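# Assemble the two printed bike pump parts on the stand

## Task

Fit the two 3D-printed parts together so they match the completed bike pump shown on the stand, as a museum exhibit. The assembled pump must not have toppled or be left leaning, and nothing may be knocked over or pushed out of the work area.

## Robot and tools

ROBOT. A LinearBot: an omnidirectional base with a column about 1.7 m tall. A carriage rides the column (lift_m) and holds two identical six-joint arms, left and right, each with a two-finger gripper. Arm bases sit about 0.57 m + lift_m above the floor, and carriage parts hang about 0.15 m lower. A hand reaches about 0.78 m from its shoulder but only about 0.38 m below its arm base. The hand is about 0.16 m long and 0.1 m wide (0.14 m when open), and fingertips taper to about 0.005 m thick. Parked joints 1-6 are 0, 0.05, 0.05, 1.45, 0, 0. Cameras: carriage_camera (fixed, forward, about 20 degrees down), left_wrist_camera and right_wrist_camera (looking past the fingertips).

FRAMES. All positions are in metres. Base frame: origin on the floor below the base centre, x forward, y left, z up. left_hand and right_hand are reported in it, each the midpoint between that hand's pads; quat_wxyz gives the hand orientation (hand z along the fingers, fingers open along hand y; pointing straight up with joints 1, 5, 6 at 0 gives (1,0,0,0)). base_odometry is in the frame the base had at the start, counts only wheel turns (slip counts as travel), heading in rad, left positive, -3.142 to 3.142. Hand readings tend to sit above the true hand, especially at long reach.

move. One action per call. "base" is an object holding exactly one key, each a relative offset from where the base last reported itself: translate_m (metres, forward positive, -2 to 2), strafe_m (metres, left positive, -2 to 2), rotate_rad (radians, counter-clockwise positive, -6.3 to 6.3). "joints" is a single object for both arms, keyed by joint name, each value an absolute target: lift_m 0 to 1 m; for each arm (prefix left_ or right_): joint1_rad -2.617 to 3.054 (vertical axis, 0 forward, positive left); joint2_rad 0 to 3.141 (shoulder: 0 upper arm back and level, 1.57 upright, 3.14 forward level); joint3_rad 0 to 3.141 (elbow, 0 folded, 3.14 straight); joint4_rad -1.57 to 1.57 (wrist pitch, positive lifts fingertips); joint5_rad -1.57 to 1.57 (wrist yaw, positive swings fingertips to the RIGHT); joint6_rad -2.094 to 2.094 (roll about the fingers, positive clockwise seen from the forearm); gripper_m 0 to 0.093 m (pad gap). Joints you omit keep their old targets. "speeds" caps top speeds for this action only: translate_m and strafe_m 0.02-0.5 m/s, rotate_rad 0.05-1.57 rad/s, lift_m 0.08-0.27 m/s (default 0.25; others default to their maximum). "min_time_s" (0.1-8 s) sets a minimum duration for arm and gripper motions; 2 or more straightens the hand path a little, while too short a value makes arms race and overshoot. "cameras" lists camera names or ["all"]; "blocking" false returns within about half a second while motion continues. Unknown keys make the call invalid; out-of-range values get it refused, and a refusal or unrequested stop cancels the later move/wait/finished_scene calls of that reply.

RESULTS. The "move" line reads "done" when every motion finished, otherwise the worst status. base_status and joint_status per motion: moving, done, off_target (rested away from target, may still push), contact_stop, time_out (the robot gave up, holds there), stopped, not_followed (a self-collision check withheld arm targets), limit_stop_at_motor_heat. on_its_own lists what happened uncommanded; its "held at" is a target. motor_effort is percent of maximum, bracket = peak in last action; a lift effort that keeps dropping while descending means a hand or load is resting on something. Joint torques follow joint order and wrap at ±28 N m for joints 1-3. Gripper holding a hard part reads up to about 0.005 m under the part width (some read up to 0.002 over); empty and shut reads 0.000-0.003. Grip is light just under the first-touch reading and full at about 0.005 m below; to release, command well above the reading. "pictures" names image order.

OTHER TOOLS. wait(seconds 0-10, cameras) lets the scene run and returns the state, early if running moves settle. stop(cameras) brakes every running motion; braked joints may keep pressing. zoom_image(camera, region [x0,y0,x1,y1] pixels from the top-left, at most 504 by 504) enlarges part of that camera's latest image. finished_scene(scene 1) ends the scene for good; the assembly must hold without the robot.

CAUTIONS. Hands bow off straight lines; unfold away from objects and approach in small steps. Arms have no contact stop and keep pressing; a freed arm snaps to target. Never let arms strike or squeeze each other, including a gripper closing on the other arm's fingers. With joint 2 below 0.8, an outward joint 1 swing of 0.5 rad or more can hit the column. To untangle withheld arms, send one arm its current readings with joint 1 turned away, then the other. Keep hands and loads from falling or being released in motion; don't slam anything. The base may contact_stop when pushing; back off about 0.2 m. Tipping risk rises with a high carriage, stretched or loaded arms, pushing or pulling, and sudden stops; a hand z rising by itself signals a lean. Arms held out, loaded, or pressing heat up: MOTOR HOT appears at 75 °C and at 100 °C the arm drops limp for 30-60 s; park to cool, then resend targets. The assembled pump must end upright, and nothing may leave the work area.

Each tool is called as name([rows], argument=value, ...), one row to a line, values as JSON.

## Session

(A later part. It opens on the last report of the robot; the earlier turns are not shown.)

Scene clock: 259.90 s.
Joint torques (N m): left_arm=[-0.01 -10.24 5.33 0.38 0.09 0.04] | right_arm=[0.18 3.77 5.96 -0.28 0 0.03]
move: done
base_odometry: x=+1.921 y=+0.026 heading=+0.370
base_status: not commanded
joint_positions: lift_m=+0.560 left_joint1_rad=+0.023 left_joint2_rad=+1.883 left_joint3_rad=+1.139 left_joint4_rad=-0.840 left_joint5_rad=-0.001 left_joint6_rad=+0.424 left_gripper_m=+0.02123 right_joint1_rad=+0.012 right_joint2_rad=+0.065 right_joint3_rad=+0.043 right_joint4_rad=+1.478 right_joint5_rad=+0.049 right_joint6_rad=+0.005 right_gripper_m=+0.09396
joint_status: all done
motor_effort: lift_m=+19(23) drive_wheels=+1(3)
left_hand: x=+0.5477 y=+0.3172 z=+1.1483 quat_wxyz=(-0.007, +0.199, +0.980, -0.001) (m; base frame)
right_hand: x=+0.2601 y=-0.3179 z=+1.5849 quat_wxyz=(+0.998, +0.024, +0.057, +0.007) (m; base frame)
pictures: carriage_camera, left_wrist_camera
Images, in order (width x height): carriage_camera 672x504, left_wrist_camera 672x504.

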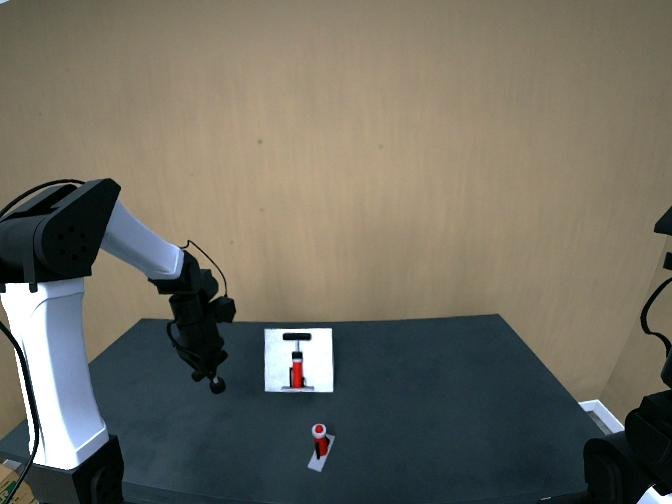

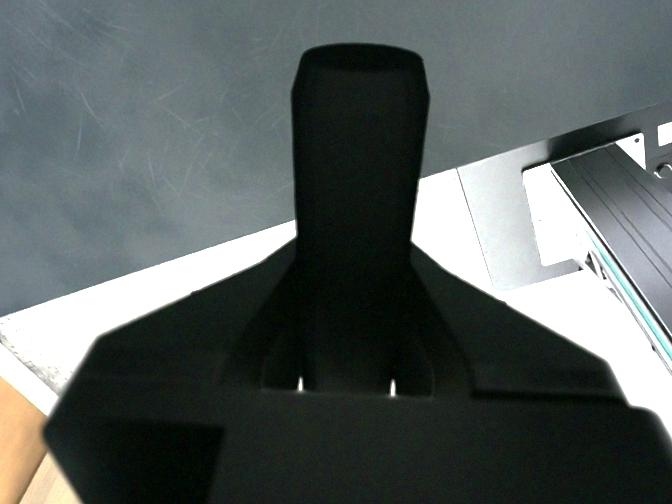

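move(joints={"lift_m":0.62,"left_joint1_rad":-0.693,"left_joint2_rad":2.10,"left_joint3_rad":1.485,"left_joint4_rad":-0.94,"left_joint5_rad":0.01,"left_joint6_rad":-0.293}, min_time_s=3, cameras=["carriage_camera","left_wrist_camera"])

zoom_image(camera="carriage_camera", region=[220, 330, 400, 500])

Scene clock: 274.67 s.
Joint torques (N m): left_arm=[-0.54 -8.91 7.54 0.21 0.04 -0.12] | right_arm=[0.2 3.74 5.97 -0.28 0.01 0.05]
move: done
base_odometry: x=+1.921 y=+0.026 heading=+0.370
base_status: not commanded
joint_positions: lift_m=+0.620 left_joint1_rad=-0.688 left_joint2_rad=+2.078 left_joint3_rad=+1.463 left_joint4_rad=-0.924 left_joint5_rad=-0.001 left_joint6_rad=-0.285 left_gripper_m=+0.02123 right_joint1_rad=+0.012 right_joint2_rad=+0.065 right_joint3_rad=+0.043 right_joint4_rad=+1.477 right_joint5_rad=+0.049 right_joint6_rad=+0.005 right_gripper_m=+0.09396
joint_status: all done
motor_effort: lift_m=+20(23) drive_wheels=+1(3)
left_hand: x=+0.5309 y=+0.0615 z=+1.2171 quat_wxyz=(+0.014, +0.200, +0.980, -0.007) (m; base frame)
right_hand: x=+0.2602 y=-0.3179 z=+1.6448 quat_wxyz=(+0.998, +0.024, +0.057, +0.007) (m; base frame)
pictures: carriage_camera, left_wrist_camera
Images, in order (width x height): carriage_camera 672x504, left_wrist_camera 672x504.

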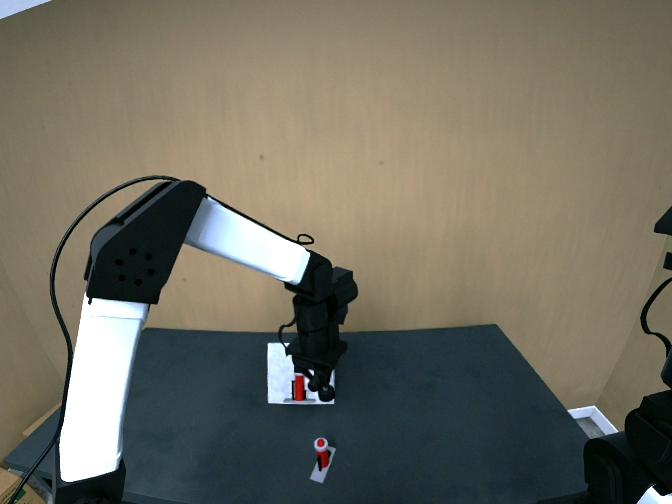

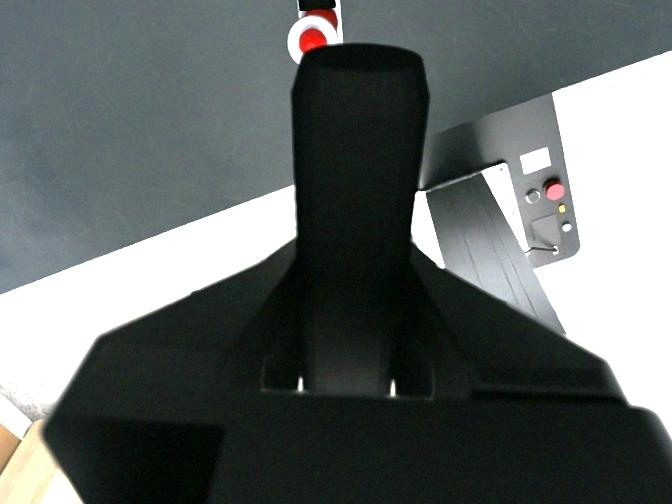

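Scaled by 2.800.

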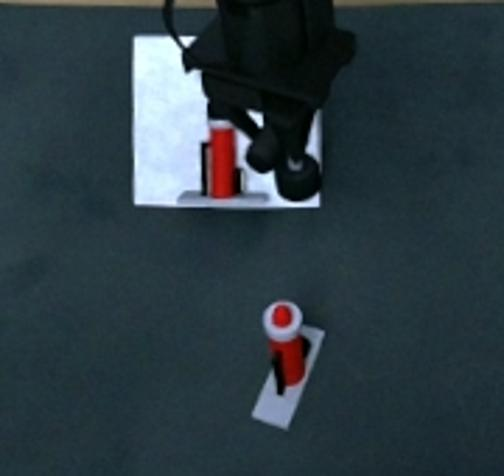

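move(joints={"lift_m":0.60,"left_joint1_rad":-0.639,"left_joint2_rad":2.065,"left_joint3_rad":1.41,"left_joint4_rad":-0.925,"left_joint5_rad":0.01,"left_joint6_rad":-0.239}, min_time_s=2, cameras=["carriage_camera","left_wrist_camera"])

zoom_image(camera="carriage_camera", region=[220, 330, 400, 500])

Scene clock: 294.03 s.
Joint torques (N m): left_arm=[0.24 -12.55 4.78 0.29 0.04 0.03] | right_arm=[0.16 3.75 5.96 -0.28 -0.01 0.04]
move: done
base_odometry: x=+1.921 y=+0.026 heading=+0.370
base_status: not commanded
joint_positions: lift_m=+0.600 left_joint1_rad=-0.645 left_joint2_rad=+2.091 left_joint3_rad=+1.417 left_joint4_rad=-0.929 left_joint5_rad=-0.001 left_joint6_rad=-0.246 left_gripper_m=+0.02123 right_joint1_rad=+0.012 right_joint2_rad=+0.065 right_joint3_rad=+0.043 right_joint4_rad=+1.477 right_joint5_rad=+0.049 right_joint6_rad=+0.005 right_gripper_m=+0.09396
joint_status: all done
motor_effort: lift_m=+18(20) drive_wheels=+1(3)
left_hand: x=+0.5265 y=+0.0862 z=+1.1821 quat_wxyz=(-0.014, +0.198, +0.980, +0.007) (m; base frame)
right_hand: x=+0.2602 y=-0.3179 z=+1.6248 quat_wxyz=(+0.998, +0.024, +0.057, +0.007) (m; base frame)
pictures: carriage_camera, left_wrist_camera
Images, in order (width x height): carriage_camera 672x504, left_wrist_camera 672x504.

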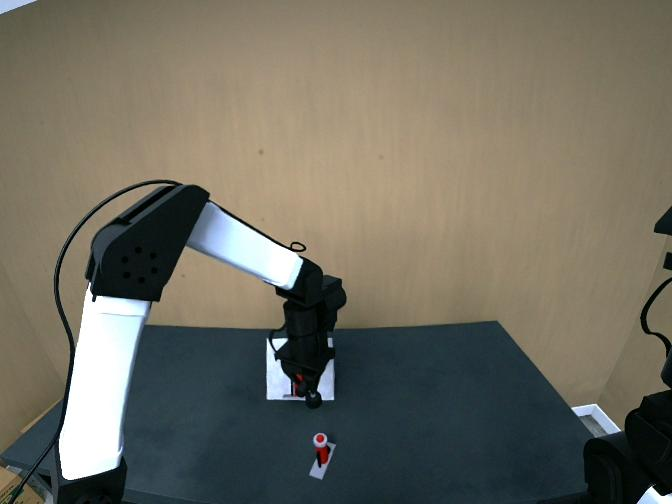

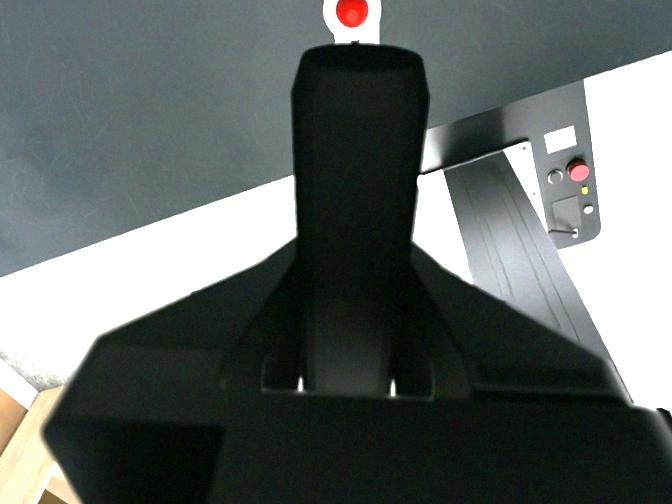

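Scaled by 2.800.

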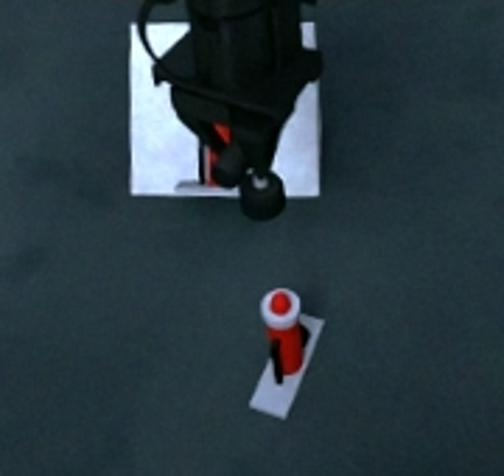

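move(joints={"lift_m":0.5}, cameras=["carriage_camera","left_wrist_camera"])

zoom_image(camera="carriage_camera", region=[250, 330, 380, 450])

Scene clock: 302.90 s.
Joint torques (N m): left_arm=[0.23 -12.37 5.31 0.28 0.04 0.03] | right_arm=[0.09 3.74 6 -0.29 0 0.04]
move: done
base_odometry: x=+1.921 y=+0.026 heading=+0.370
base_status: not commanded
joint_positions: lift_m=+0.500 left_joint1_rad=-0.645 left_joint2_rad=+2.089 left_joint3_rad=+1.411 left_joint4_rad=-0.928 left_joint5_rad=-0.001 left_joint6_rad=-0.245 left_gripper_m=+0.02123 right_joint1_rad=+0.012 right_joint2_rad=+0.065 right_joint3_rad=+0.043 right_joint4_rad=+1.478 right_joint5_rad=+0.049 right_joint6_rad=+0.005 right_gripper_m=+0.09396
joint_status: all done
motor_effort: lift_m=+19(20) drive_wheels=-3(3)
left_hand: x=+0.5250 y=+0.0873 z=+1.0813 quat_wxyz=(-0.016, +0.198, +0.980, +0.008) (m; base frame)
right_hand: x=+0.2601 y=-0.3179 z=+1.5249 quat_wxyz=(+0.998, +0.024, +0.057, +0.007) (m; base frame)
pictures: carriage_camera, left_wrist_camera
Images, in order (width x height): carriage_camera 672x504, left_wrist_camera 672x504.

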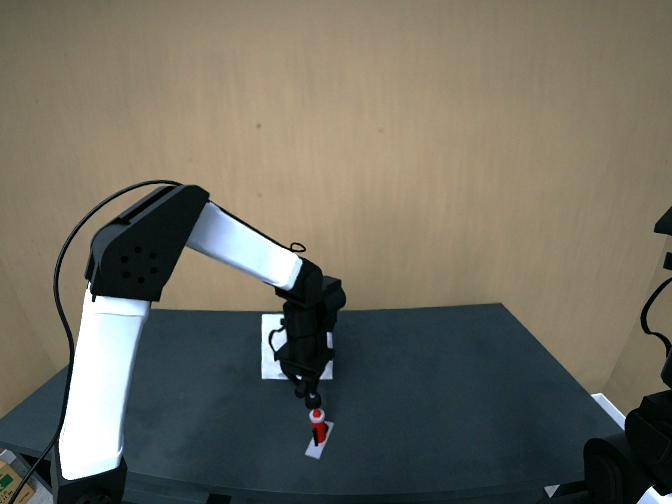

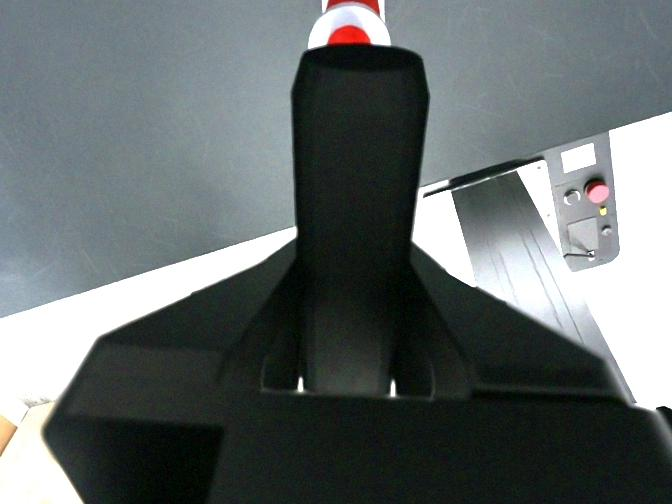

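Scaled by 3.877.

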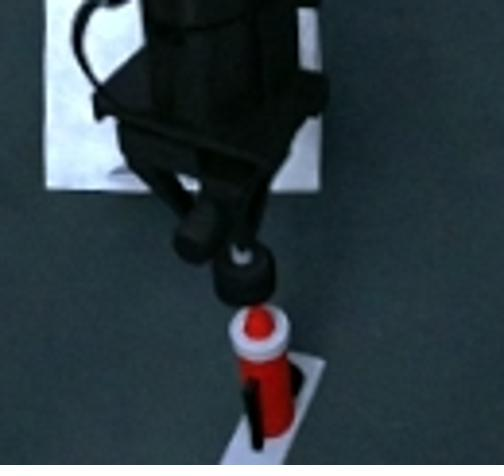

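zoom_image(camera="carriage_camera", region=[285, 370, 345, 430])

zoom_image(camera="left_wrist_camera", region=[280, 0, 440, 120])

Scaled by 8.400.

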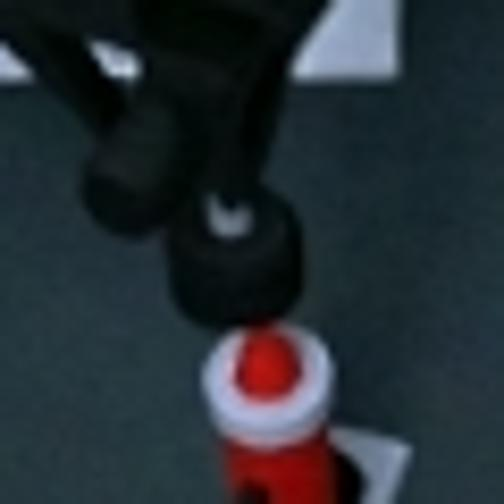

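Scaled by 3.150.

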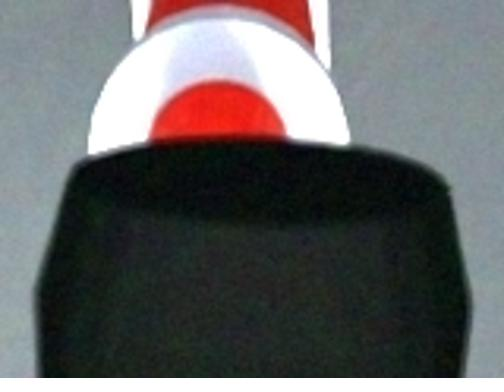

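move(joints={"left_joint2_rad":2.10,"left_joint3_rad":1.455,"left_joint4_rad":-0.915}, cameras=["carriage_camera","left_wrist_camera"])

zoom_image(camera="carriage_camera", region=[285, 370, 345, 430])

zoom_image(camera="left_wrist_camera", region=[280, 0, 440, 120])

Scene clock: 339.47 s.
Joint torques (N m): left_arm=[0.23 -9.72 7.08 0.4 0.04 0.03] | right_arm=[0.14 3.7 6 -0.28 0 0.05]
move: done
base_odometry: x=+1.921 y=+0.026 heading=+0.370
base_status: not commanded
joint_positions: lift_m=+0.500 left_joint1_rad=-0.645 left_joint2_rad=+2.089 left_joint3_rad=+1.437 left_joint4_rad=-0.926 left_joint5_rad=-0.001 left_joint6_rad=-0.245 left_gripper_m=+0.02123 right_joint1_rad=+0.012 right_joint2_rad=+0.065 right_joint3_rad=+0.043 right_joint4_rad=+1.478 right_joint5_rad=+0.049 right_joint6_rad=+0.005 right_gripper_m=+0.09396
joint_status: all done
motor_effort: lift_m=+18(19) drive_wheels=+1(1)
left_hand: x=+0.5328 y=+0.0815 z=+1.0871 quat_wxyz=(-0.003, +0.199, +0.980, +0.002) (m; base frame)
right_hand: x=+0.2601 y=-0.3179 z=+1.5249 quat_wxyz=(+0.998, +0.024, +0.057, +0.007) (m; base frame)
pictures: carriage_camera, left_wrist_camera
Images, in order (width x height): carriage_camera 672x504, left_wrist_camera 672x504.

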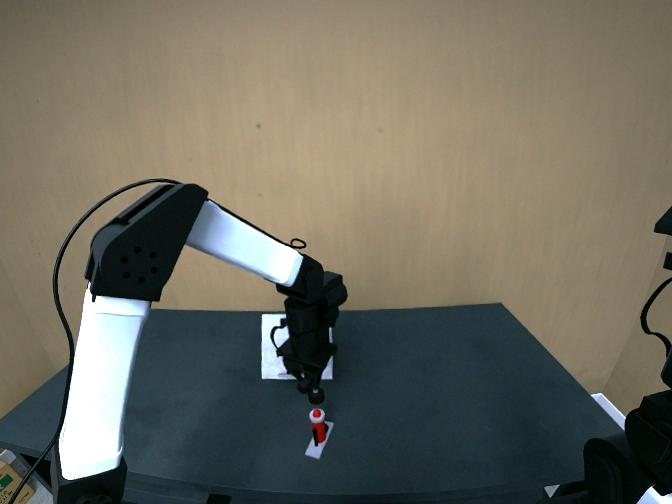

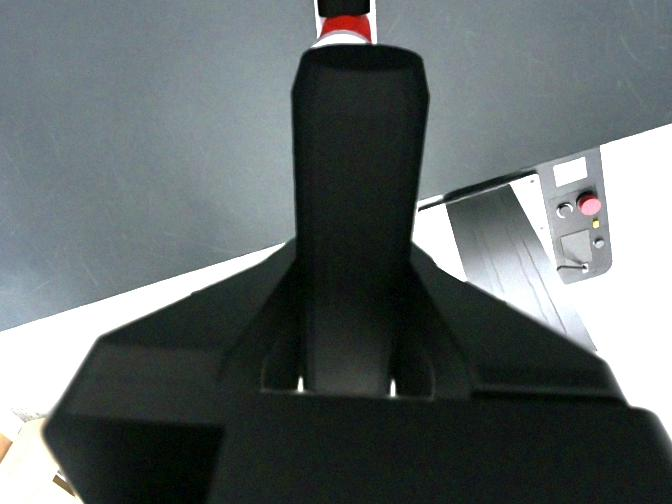

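Scaled by 8.400.

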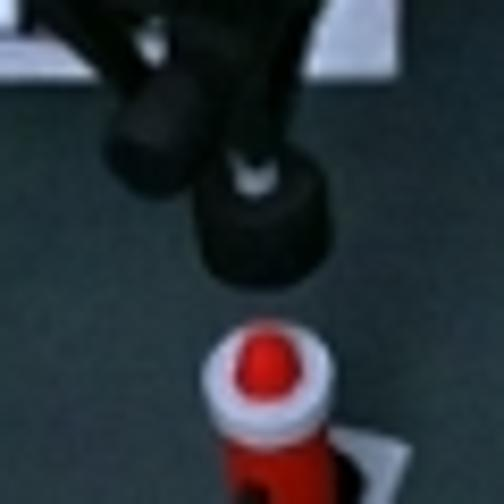

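Scaled by 3.150.

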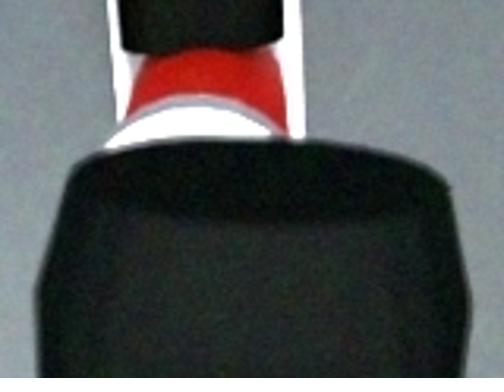

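move(joints={"lift_m":0.475}, speeds={"lift_m":0.08}, cameras=["carriage_camera","left_wrist_camera"])

zoom_image(camera="carriage_camera", region=[285, 370, 345, 430])

zoom_image(camera="left_wrist_camera", region=[280, 0, 440, 120])

Scene clock: 367.20 s.
Joint torques (N m): left_arm=[0.24 -9.89 6.79 0.4 0.04 0.03] | right_arm=[0.1 3.71 5.94 -0.27 0 0.03]
move: done
base_odometry: x=+1.921 y=+0.026 heading=+0.370
base_status: not commanded
joint_positions: lift_m=+0.475 left_joint1_rad=-0.644 left_joint2_rad=+2.091 left_joint3_rad=+1.440 left_joint4_rad=-0.925 left_joint5_rad=-0.001 left_joint6_rad=-0.245 left_gripper_m=+0.02123 right_joint1_rad=+0.012 right_joint2_rad=+0.065 right_joint3_rad=+0.043 right_joint4_rad=+1.478 right_joint5_rad=+0.049 right_joint6_rad=+0.005 right_gripper_m=+0.09396
joint_status: all done
motor_effort: lift_m=+19(19) drive_wheels=-3(3)
left_hand: x=+0.5339 y=+0.0809 z=+1.0621 quat_wxyz=(-0.002, +0.198, +0.980, +0.001) (m; base frame)
right_hand: x=+0.2601 y=-0.3179 z=+1.4998 quat_wxyz=(+0.998, +0.024, +0.057, +0.007) (m; base frame)
pictures: carriage_camera, left_wrist_camera
Images, in order (width x height): carriage_camera 672x504, left_wrist_camera 672x504.

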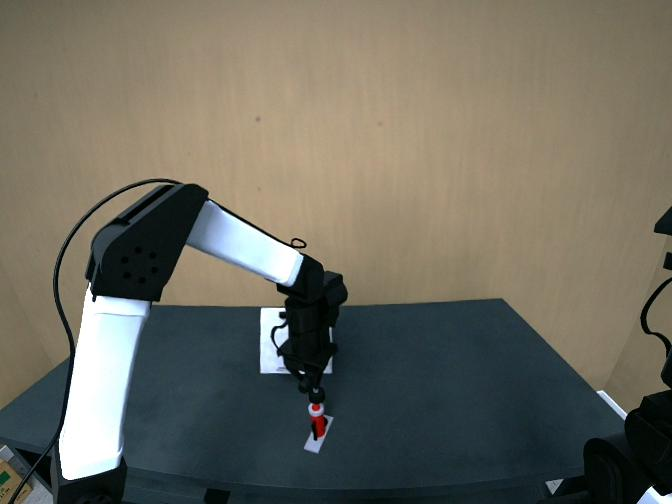

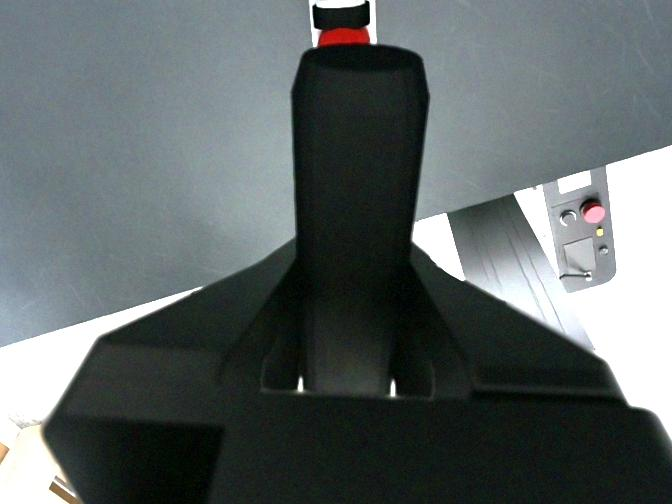

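Scaled by 8.400.

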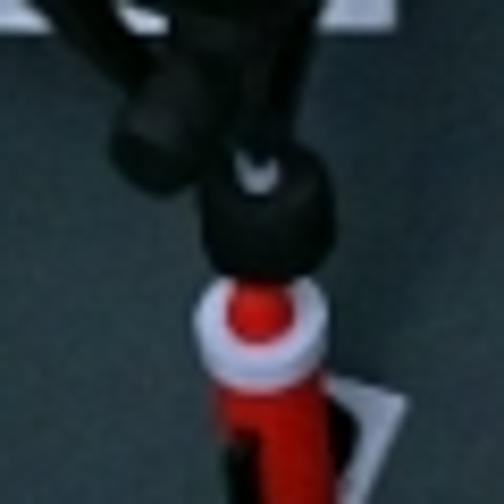

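Scaled by 3.150.

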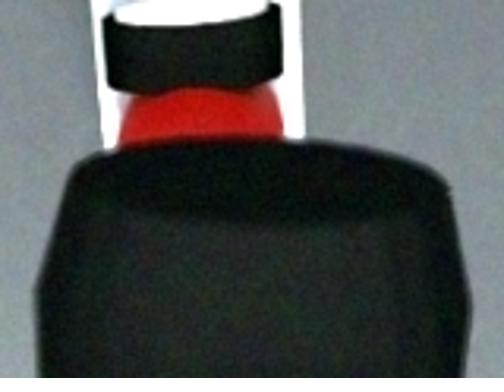

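move(joints={"left_joint1_rad":-0.652,"left_joint2_rad":2.033,"left_joint3_rad":1.380,"left_joint4_rad":-0.909,"left_joint6_rad":-0.252}, cameras=["carriage_camera","left_wrist_camera"])

zoom_image(camera="carriage_camera", region=[285, 370, 345, 430])

Scene clock: 403.50 s.
Joint torques (N m): left_arm=[-0.58 -13.79 4.98 0.32 0.04 -0.1] | right_arm=[0.21 3.79 5.98 -0.3 0.02 0.04]
move: done
base_odometry: x=+1.921 y=+0.026 heading=+0.370
base_status: not commanded
joint_positions: lift_m=+0.475 left_joint1_rad=-0.647 left_joint2_rad=+2.077 left_joint3_rad=+1.384 left_joint4_rad=-0.917 left_joint5_rad=-0.001 left_joint6_rad=-0.246 left_gripper_m=+0.02123 right_joint1_rad=+0.012 right_joint2_rad=+0.065 right_joint3_rad=+0.043 right_joint4_rad=+1.478 right_joint5_rad=+0.049 right_joint6_rad=+0.005 right_gripper_m=+0.09396
joint_status: all done
motor_effort: lift_m=+20(20) drive_wheels=+1(1)
left_hand: x=+0.5203 y=+0.0898 z=+1.0544 quat_wxyz=(-0.018, +0.199, +0.980, +0.009) (m; base frame)
right_hand: x=+0.2601 y=-0.3179 z=+1.4998 quat_wxyz=(+0.998, +0.024, +0.057, +0.007) (m; base frame)
pictures: carriage_camera, left_wrist_camera
Images, in order (width x height): carriage_camera 672x504, left_wrist_camera 672x504.

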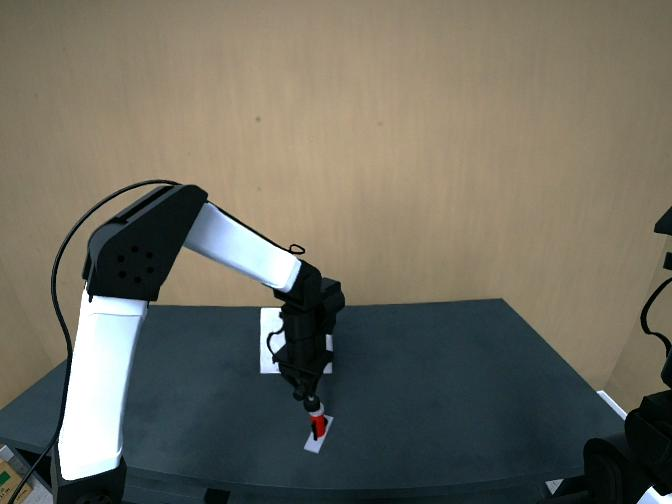

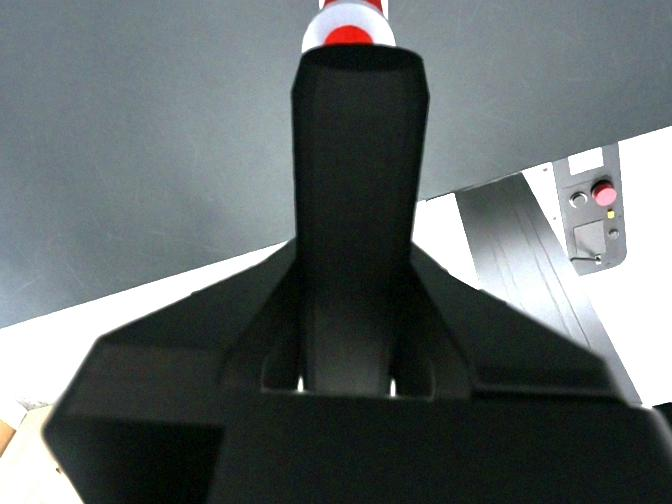

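Scaled by 8.400.

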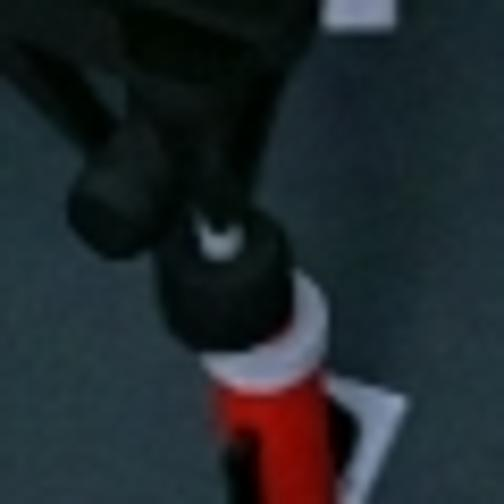

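move(joints={"left_joint1_rad":-0.665,"left_joint2_rad":2.10,"left_joint3_rad":1.424,"left_joint4_rad":-0.888,"left_joint6_rad":-0.265}, cameras=["carriage_camera","left_wrist_camera"])

zoom_image(camera="carriage_camera", region=[285, 370, 345, 430])

Scene clock: 412.80 s.
Joint torques (N m): left_arm=[-0.44 -8.62 7.09 0.45 0.04 -0.11] | right_arm=[0.13 3.75 6.01 -0.28 0.01 0.04]
move: done
base_odometry: x=+1.921 y=+0.026 heading=+0.370
base_status: not commanded
joint_positions: lift_m=+0.475 left_joint1_rad=-0.662 left_joint2_rad=+2.077 left_joint3_rad=+1.405 left_joint4_rad=-0.904 left_joint5_rad=-0.001 left_joint6_rad=-0.258 left_gripper_m=+0.02123 right_joint1_rad=+0.012 right_joint2_rad=+0.065 right_joint3_rad=+0.043 right_joint4_rad=+1.478 right_joint5_rad=+0.049 right_joint6_rad=+0.005 right_gripper_m=+0.09396
joint_status: all done
motor_effort: lift_m=+19(19) drive_wheels=+1(1)
left_hand: x=+0.5256 y=+0.0789 z=+1.0591 quat_wxyz=(-0.002, +0.201, +0.980, +0.001) (m; base frame)
right_hand: x=+0.2601 y=-0.3179 z=+1.4998 quat_wxyz=(+0.998, +0.024, +0.057, +0.007) (m; base frame)
pictures: carriage_camera, left_wrist_camera
Images, in order (width x height): carriage_camera 672x504, left_wrist_camera 672x504.

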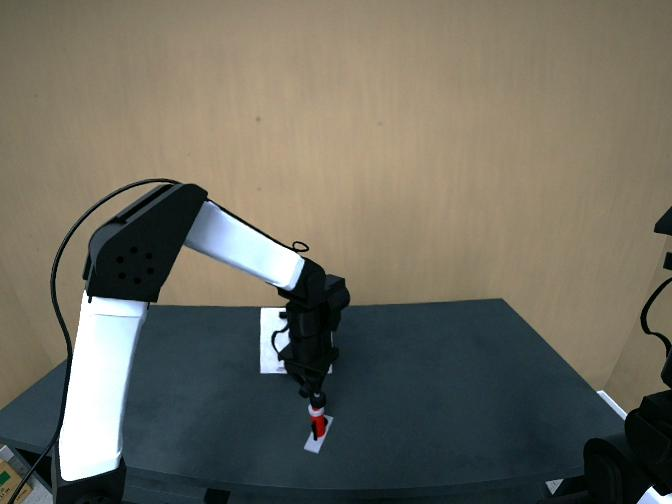

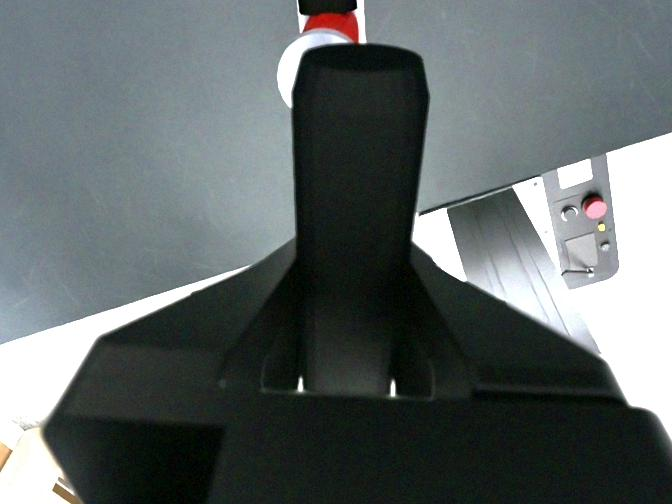

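Scaled by 8.400.

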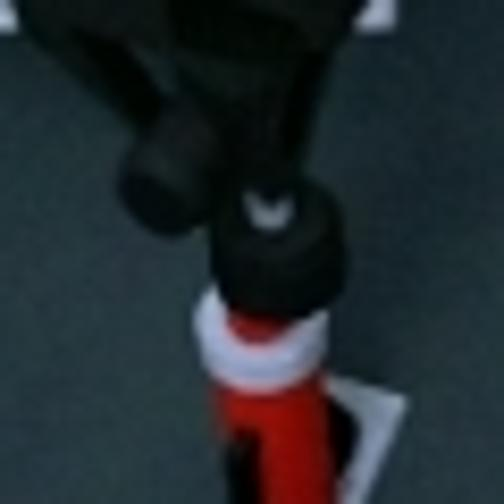

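move(joints={"left_joint1_rad":-0.645,"left_joint3_rad":1.388,"left_joint6_rad":-0.242}, cameras=["carriage_camera","left_wrist_camera"])

zoom_image(camera="carriage_camera", region=[285, 370, 345, 430])

Scene clock: 421.07 s.
Joint torques (N m): left_arm=[0.09 -8.53 4.89 0.41 0.05 0.05] | right_arm=[0.18 3.73 6.02 -0.28 0 0.03]
move: done
base_odometry: x=+1.921 y=+0.026 heading=+0.370
base_status: not commanded
joint_positions: lift_m=+0.475 left_joint1_rad=-0.648 left_joint2_rad=+2.077 left_joint3_rad=+1.394 left_joint4_rad=-0.902 left_joint5_rad=+0.000 left_joint6_rad=-0.249 left_gripper_m=+0.02123 right_joint1_rad=+0.012 right_joint2_rad=+0.065 right_joint3_rad=+0.043 right_joint4_rad=+1.478 right_joint5_rad=+0.049 right_joint6_rad=+0.005 right_gripper_m=+0.09396
joint_status: all done
motor_effort: lift_m=+18(19) drive_wheels=+1(1)
left_hand: x=+0.5260 y=+0.0849 z=+1.0566 quat_wxyz=(-0.006, +0.198, +0.980, +0.003) (m; base frame)
right_hand: x=+0.2601 y=-0.3179 z=+1.4998 quat_wxyz=(+0.998, +0.024, +0.057, +0.007) (m; base frame)
pictures: carriage_camera, left_wrist_camera
Images, in order (width x height): carriage_camera 672x504, left_wrist_camera 672x504.

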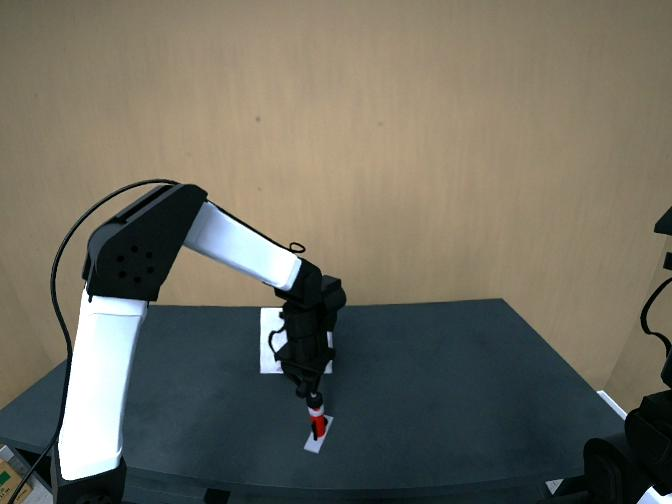

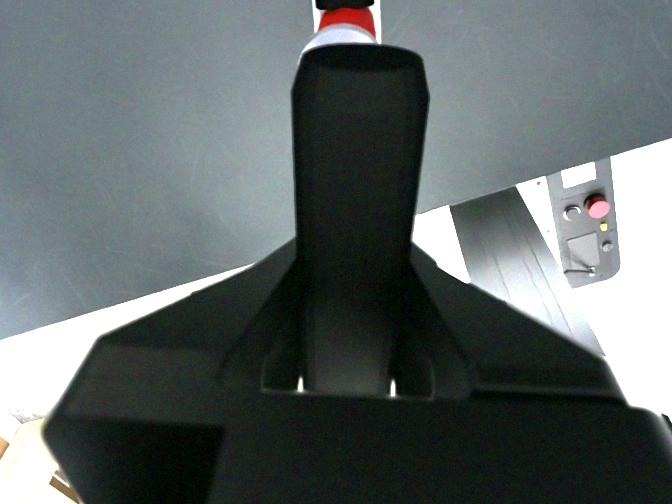

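Scaled by 8.400.

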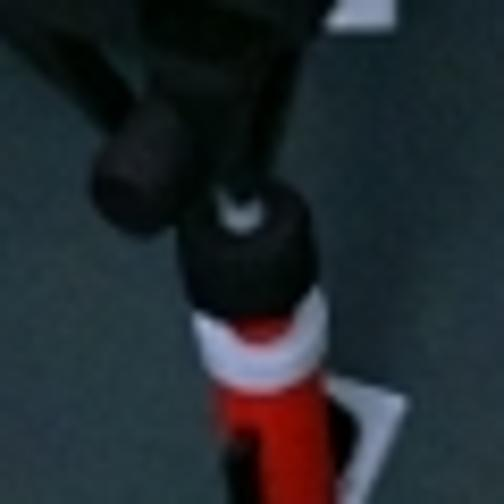

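move(joints={"lift_m":0.463}, speeds={"lift_m":0.08}, cameras=["carriage_camera","left_wrist_camera"])

zoom_image(camera="carriage_camera", region=[285, 370, 345, 430])

Scene clock: 425.00 s.
Joint torques (N m): left_arm=[0.06 -9.48 5 0.37 0.04 0.04] | right_arm=[0.13 3.74 5.9 -0.27 0.01 0.03]
move: done
base_odometry: x=+1.921 y=+0.026 heading=+0.370
base_status: not commanded
joint_positions: lift_m=+0.463 left_joint1_rad=-0.648 left_joint2_rad=+2.088 left_joint3_rad=+1.392 left_joint4_rad=-0.899 left_joint5_rad=+0.000 left_joint6_rad=-0.248 left_gripper_m=+0.02123 right_joint1_rad=+0.012 right_joint2_rad=+0.065 right_joint3_rad=+0.043 right_joint4_rad=+1.478 right_joint5_rad=+0.049 right_joint6_rad=+0.005 right_gripper_m=+0.09396
joint_status: all done
motor_effort: lift_m=+18(19) drive_wheels=-3(3)
left_hand: x=+0.5248 y=+0.0858 z=+1.0404 quat_wxyz=(-0.011, +0.199, +0.980, +0.005) (m; base frame)
right_hand: x=+0.2601 y=-0.3179 z=+1.4878 quat_wxyz=(+0.998, +0.024, +0.057, +0.007) (m; base frame)
pictures: carriage_camera, left_wrist_camera
Images, in order (width x height): carriage_camera 672x504, left_wrist_camera 672x504.

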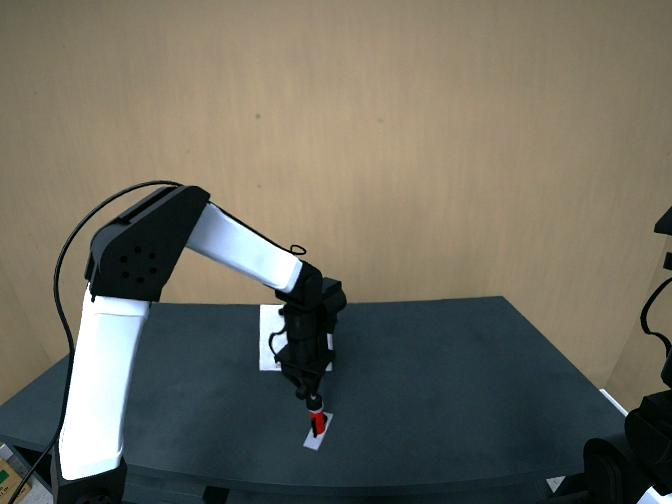

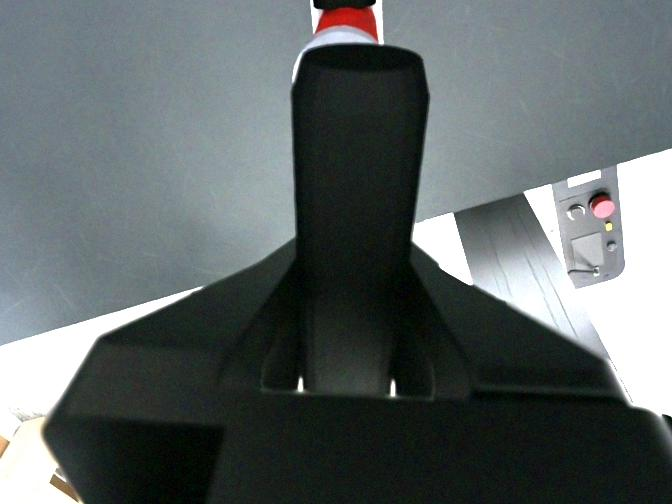

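Scaled by 8.400.

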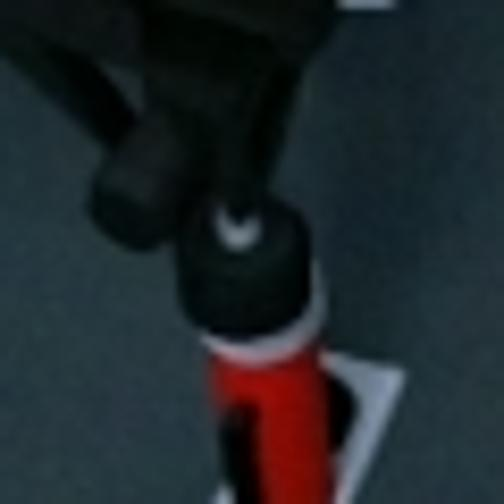

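move(joints={"left_joint1_rad":-0.655,"left_joint3_rad":1.42}, cameras=["carriage_camera","left_wrist_camera"])

zoom_image(camera="carriage_camera", region=[285, 370, 345, 430])

Scene clock: 442.57 s.
Joint torques (N m): left_arm=[-0.73 -9.5 7.16 0.39 0.04 0.04] | right_arm=[0.14 3.71 5.94 -0.29 0 0.03]
move: done
base_odometry: x=+1.921 y=+0.026 heading=+0.370
base_status: not commanded
joint_positions: lift_m=+0.463 left_joint1_rad=-0.648 left_joint2_rad=+2.088 left_joint3_rad=+1.400 left_joint4_rad=-0.899 left_joint5_rad=+0.000 left_joint6_rad=-0.248 left_gripper_m=+0.02123 right_joint1_rad=+0.012 right_joint2_rad=+0.065 right_joint3_rad=+0.043 right_joint4_rad=+1.478 right_joint5_rad=+0.049 right_joint6_rad=+0.005 right_gripper_m=+0.09396
joint_status: all done
motor_effort: lift_m=+18(19) drive_wheels=+1(1)
left_hand: x=+0.5271 y=+0.0841 z=+1.0421 quat_wxyz=(-0.007, +0.199, +0.980, +0.004) (m; base frame)
right_hand: x=+0.2601 y=-0.3179 z=+1.4878 quat_wxyz=(+0.998, +0.024, +0.057, +0.007) (m; base frame)
pictures: carriage_camera, left_wrist_camera
Images, in order (width x height): carriage_camera 672x504, left_wrist_camera 672x504.

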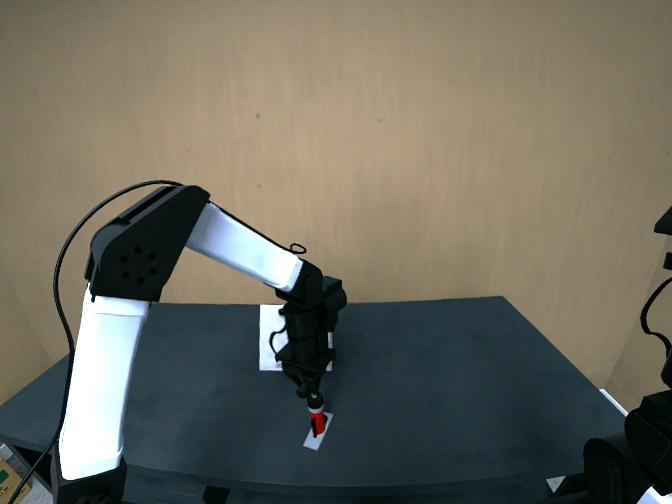

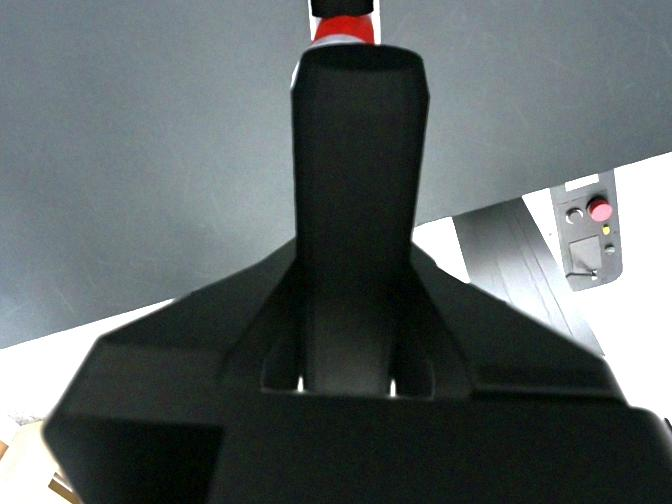

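Scaled by 8.400.

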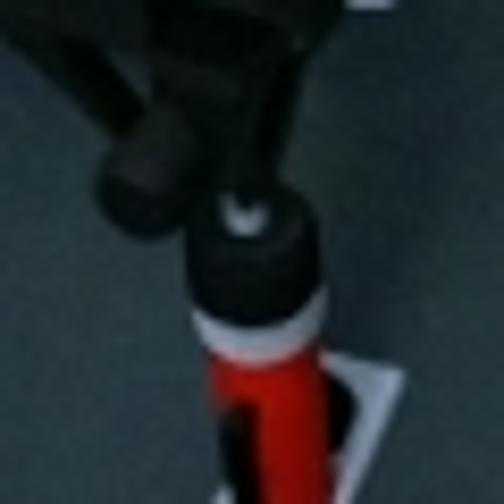

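move(joints={"lift_m":0.455}, speeds={"lift_m":0.08}, cameras=["carriage_camera"])

zoom_image(camera="carriage_camera", region=[285, 370, 345, 430])

Scene clock: 448.37 s.
Joint torques (N m): left_arm=[-0.73 -9.54 6.19 0.46 0.03 0.04] | right_arm=[0.13 3.7 6.02 -0.24 -0.01 0.04]
move: done
base_odometry: x=+1.921 y=+0.026 heading=+0.370
base_status: not commanded
joint_positions: lift_m=+0.455 left_joint1_rad=-0.648 left_joint2_rad=+2.088 left_joint3_rad=+1.411 left_joint4_rad=-0.905 left_joint5_rad=+0.000 left_joint6_rad=-0.248 left_gripper_m=+0.02123 right_joint1_rad=+0.012 right_joint2_rad=+0.065 right_joint3_rad=+0.043 right_joint4_rad=+1.478 right_joint5_rad=+0.049 right_joint6_rad=+0.005 right_gripper_m=+0.09396
joint_status: all done
motor_effort: lift_m=+17(19) drive_wheels=+1(3)
left_hand: x=+0.5290 y=+0.0825 z=+1.0369 quat_wxyz=(-0.005, +0.199, +0.980, +0.002) (m; base frame)
right_hand: x=+0.2601 y=-0.3179 z=+1.4800 quat_wxyz=(+0.998, +0.024, +0.057, +0.007) (m; base frame)
pictures: carriage_camera
Images, in order (width x height): carriage_camera 672x504.

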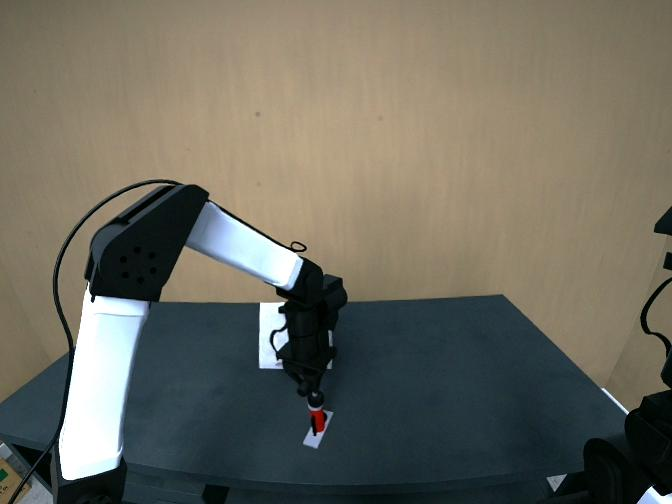

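Scaled by 8.400.

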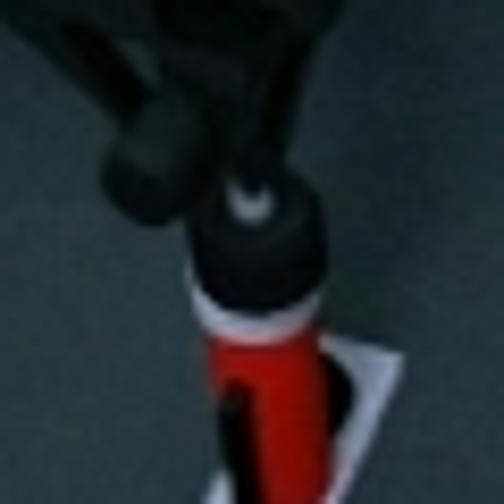

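move(joints={"lift_m":0.447}, speeds={"lift_m":0.08}, cameras=["carriage_camera","left_wrist_camera"])

zoom_image(camera="carriage_camera", region=[285, 370, 345, 430])

Scene clock: 453.33 s.
Joint torques (N m): left_arm=[-0.73 -8.81 5.23 0.67 0.04 0.04] | right_arm=[0.1 3.69 6.08 -0.27 0 0.03]
move: done
base_odometry: x=+1.921 y=+0.026 heading=+0.370
base_status: not commanded
joint_positions: lift_m=+0.447 left_joint1_rad=-0.648 left_joint2_rad=+2.078 left_joint3_rad=+1.423 left_joint4_rad=-0.928 left_joint5_rad=+0.000 left_joint6_rad=-0.248 left_gripper_m=+0.02123 right_joint1_rad=+0.012 right_joint2_rad=+0.065 right_joint3_rad=+0.043 right_joint4_rad=+1.478 right_joint5_rad=+0.049 right_joint6_rad=+0.005 right_gripper_m=+0.09396
joint_status: all done
motor_effort: lift_m=+16(17) drive_wheels=+1(3)
left_hand: x=+0.5288 y=+0.0828 z=+1.0350 quat_wxyz=(-0.006, +0.199, +0.980, +0.003) (m; base frame)
right_hand: x=+0.2601 y=-0.3179 z=+1.4721 quat_wxyz=(+0.998, +0.024, +0.057, +0.007) (m; base frame)
pictures: carriage_camera, left_wrist_camera
Images, in order (width x height): carriage_camera 672x504, left_wrist_camera 672x504.

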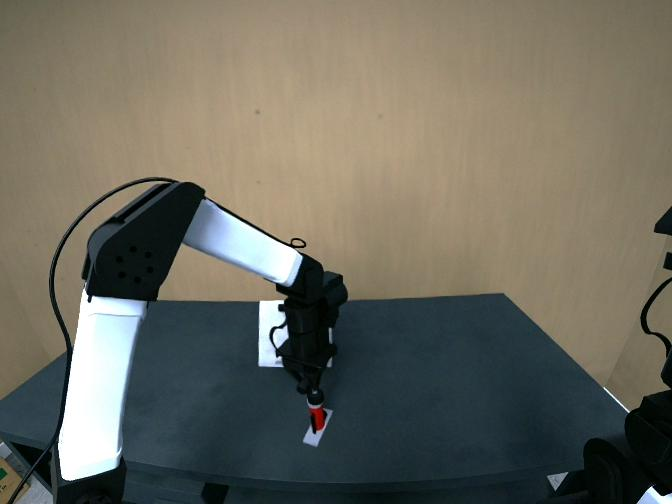

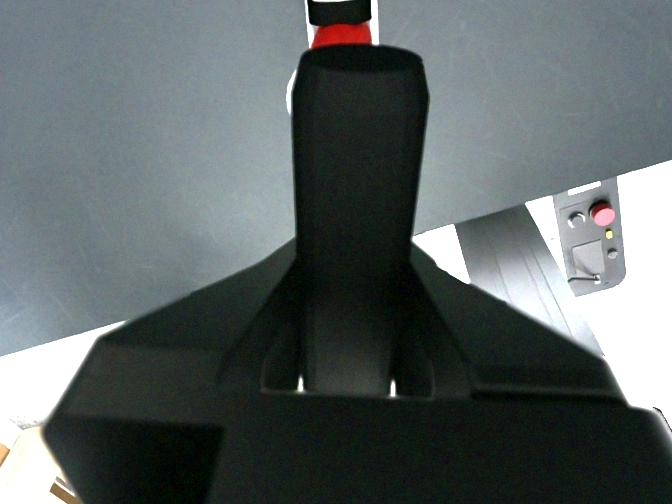

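Scaled by 8.400.

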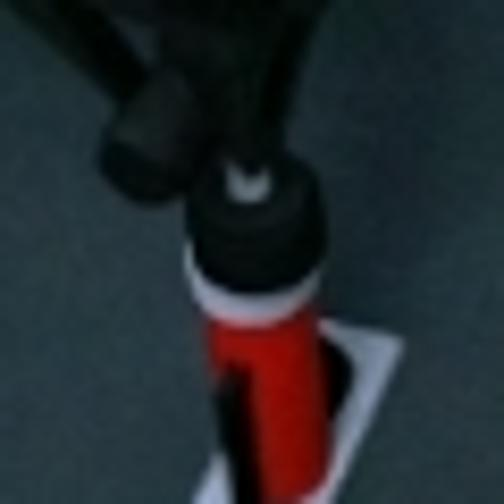

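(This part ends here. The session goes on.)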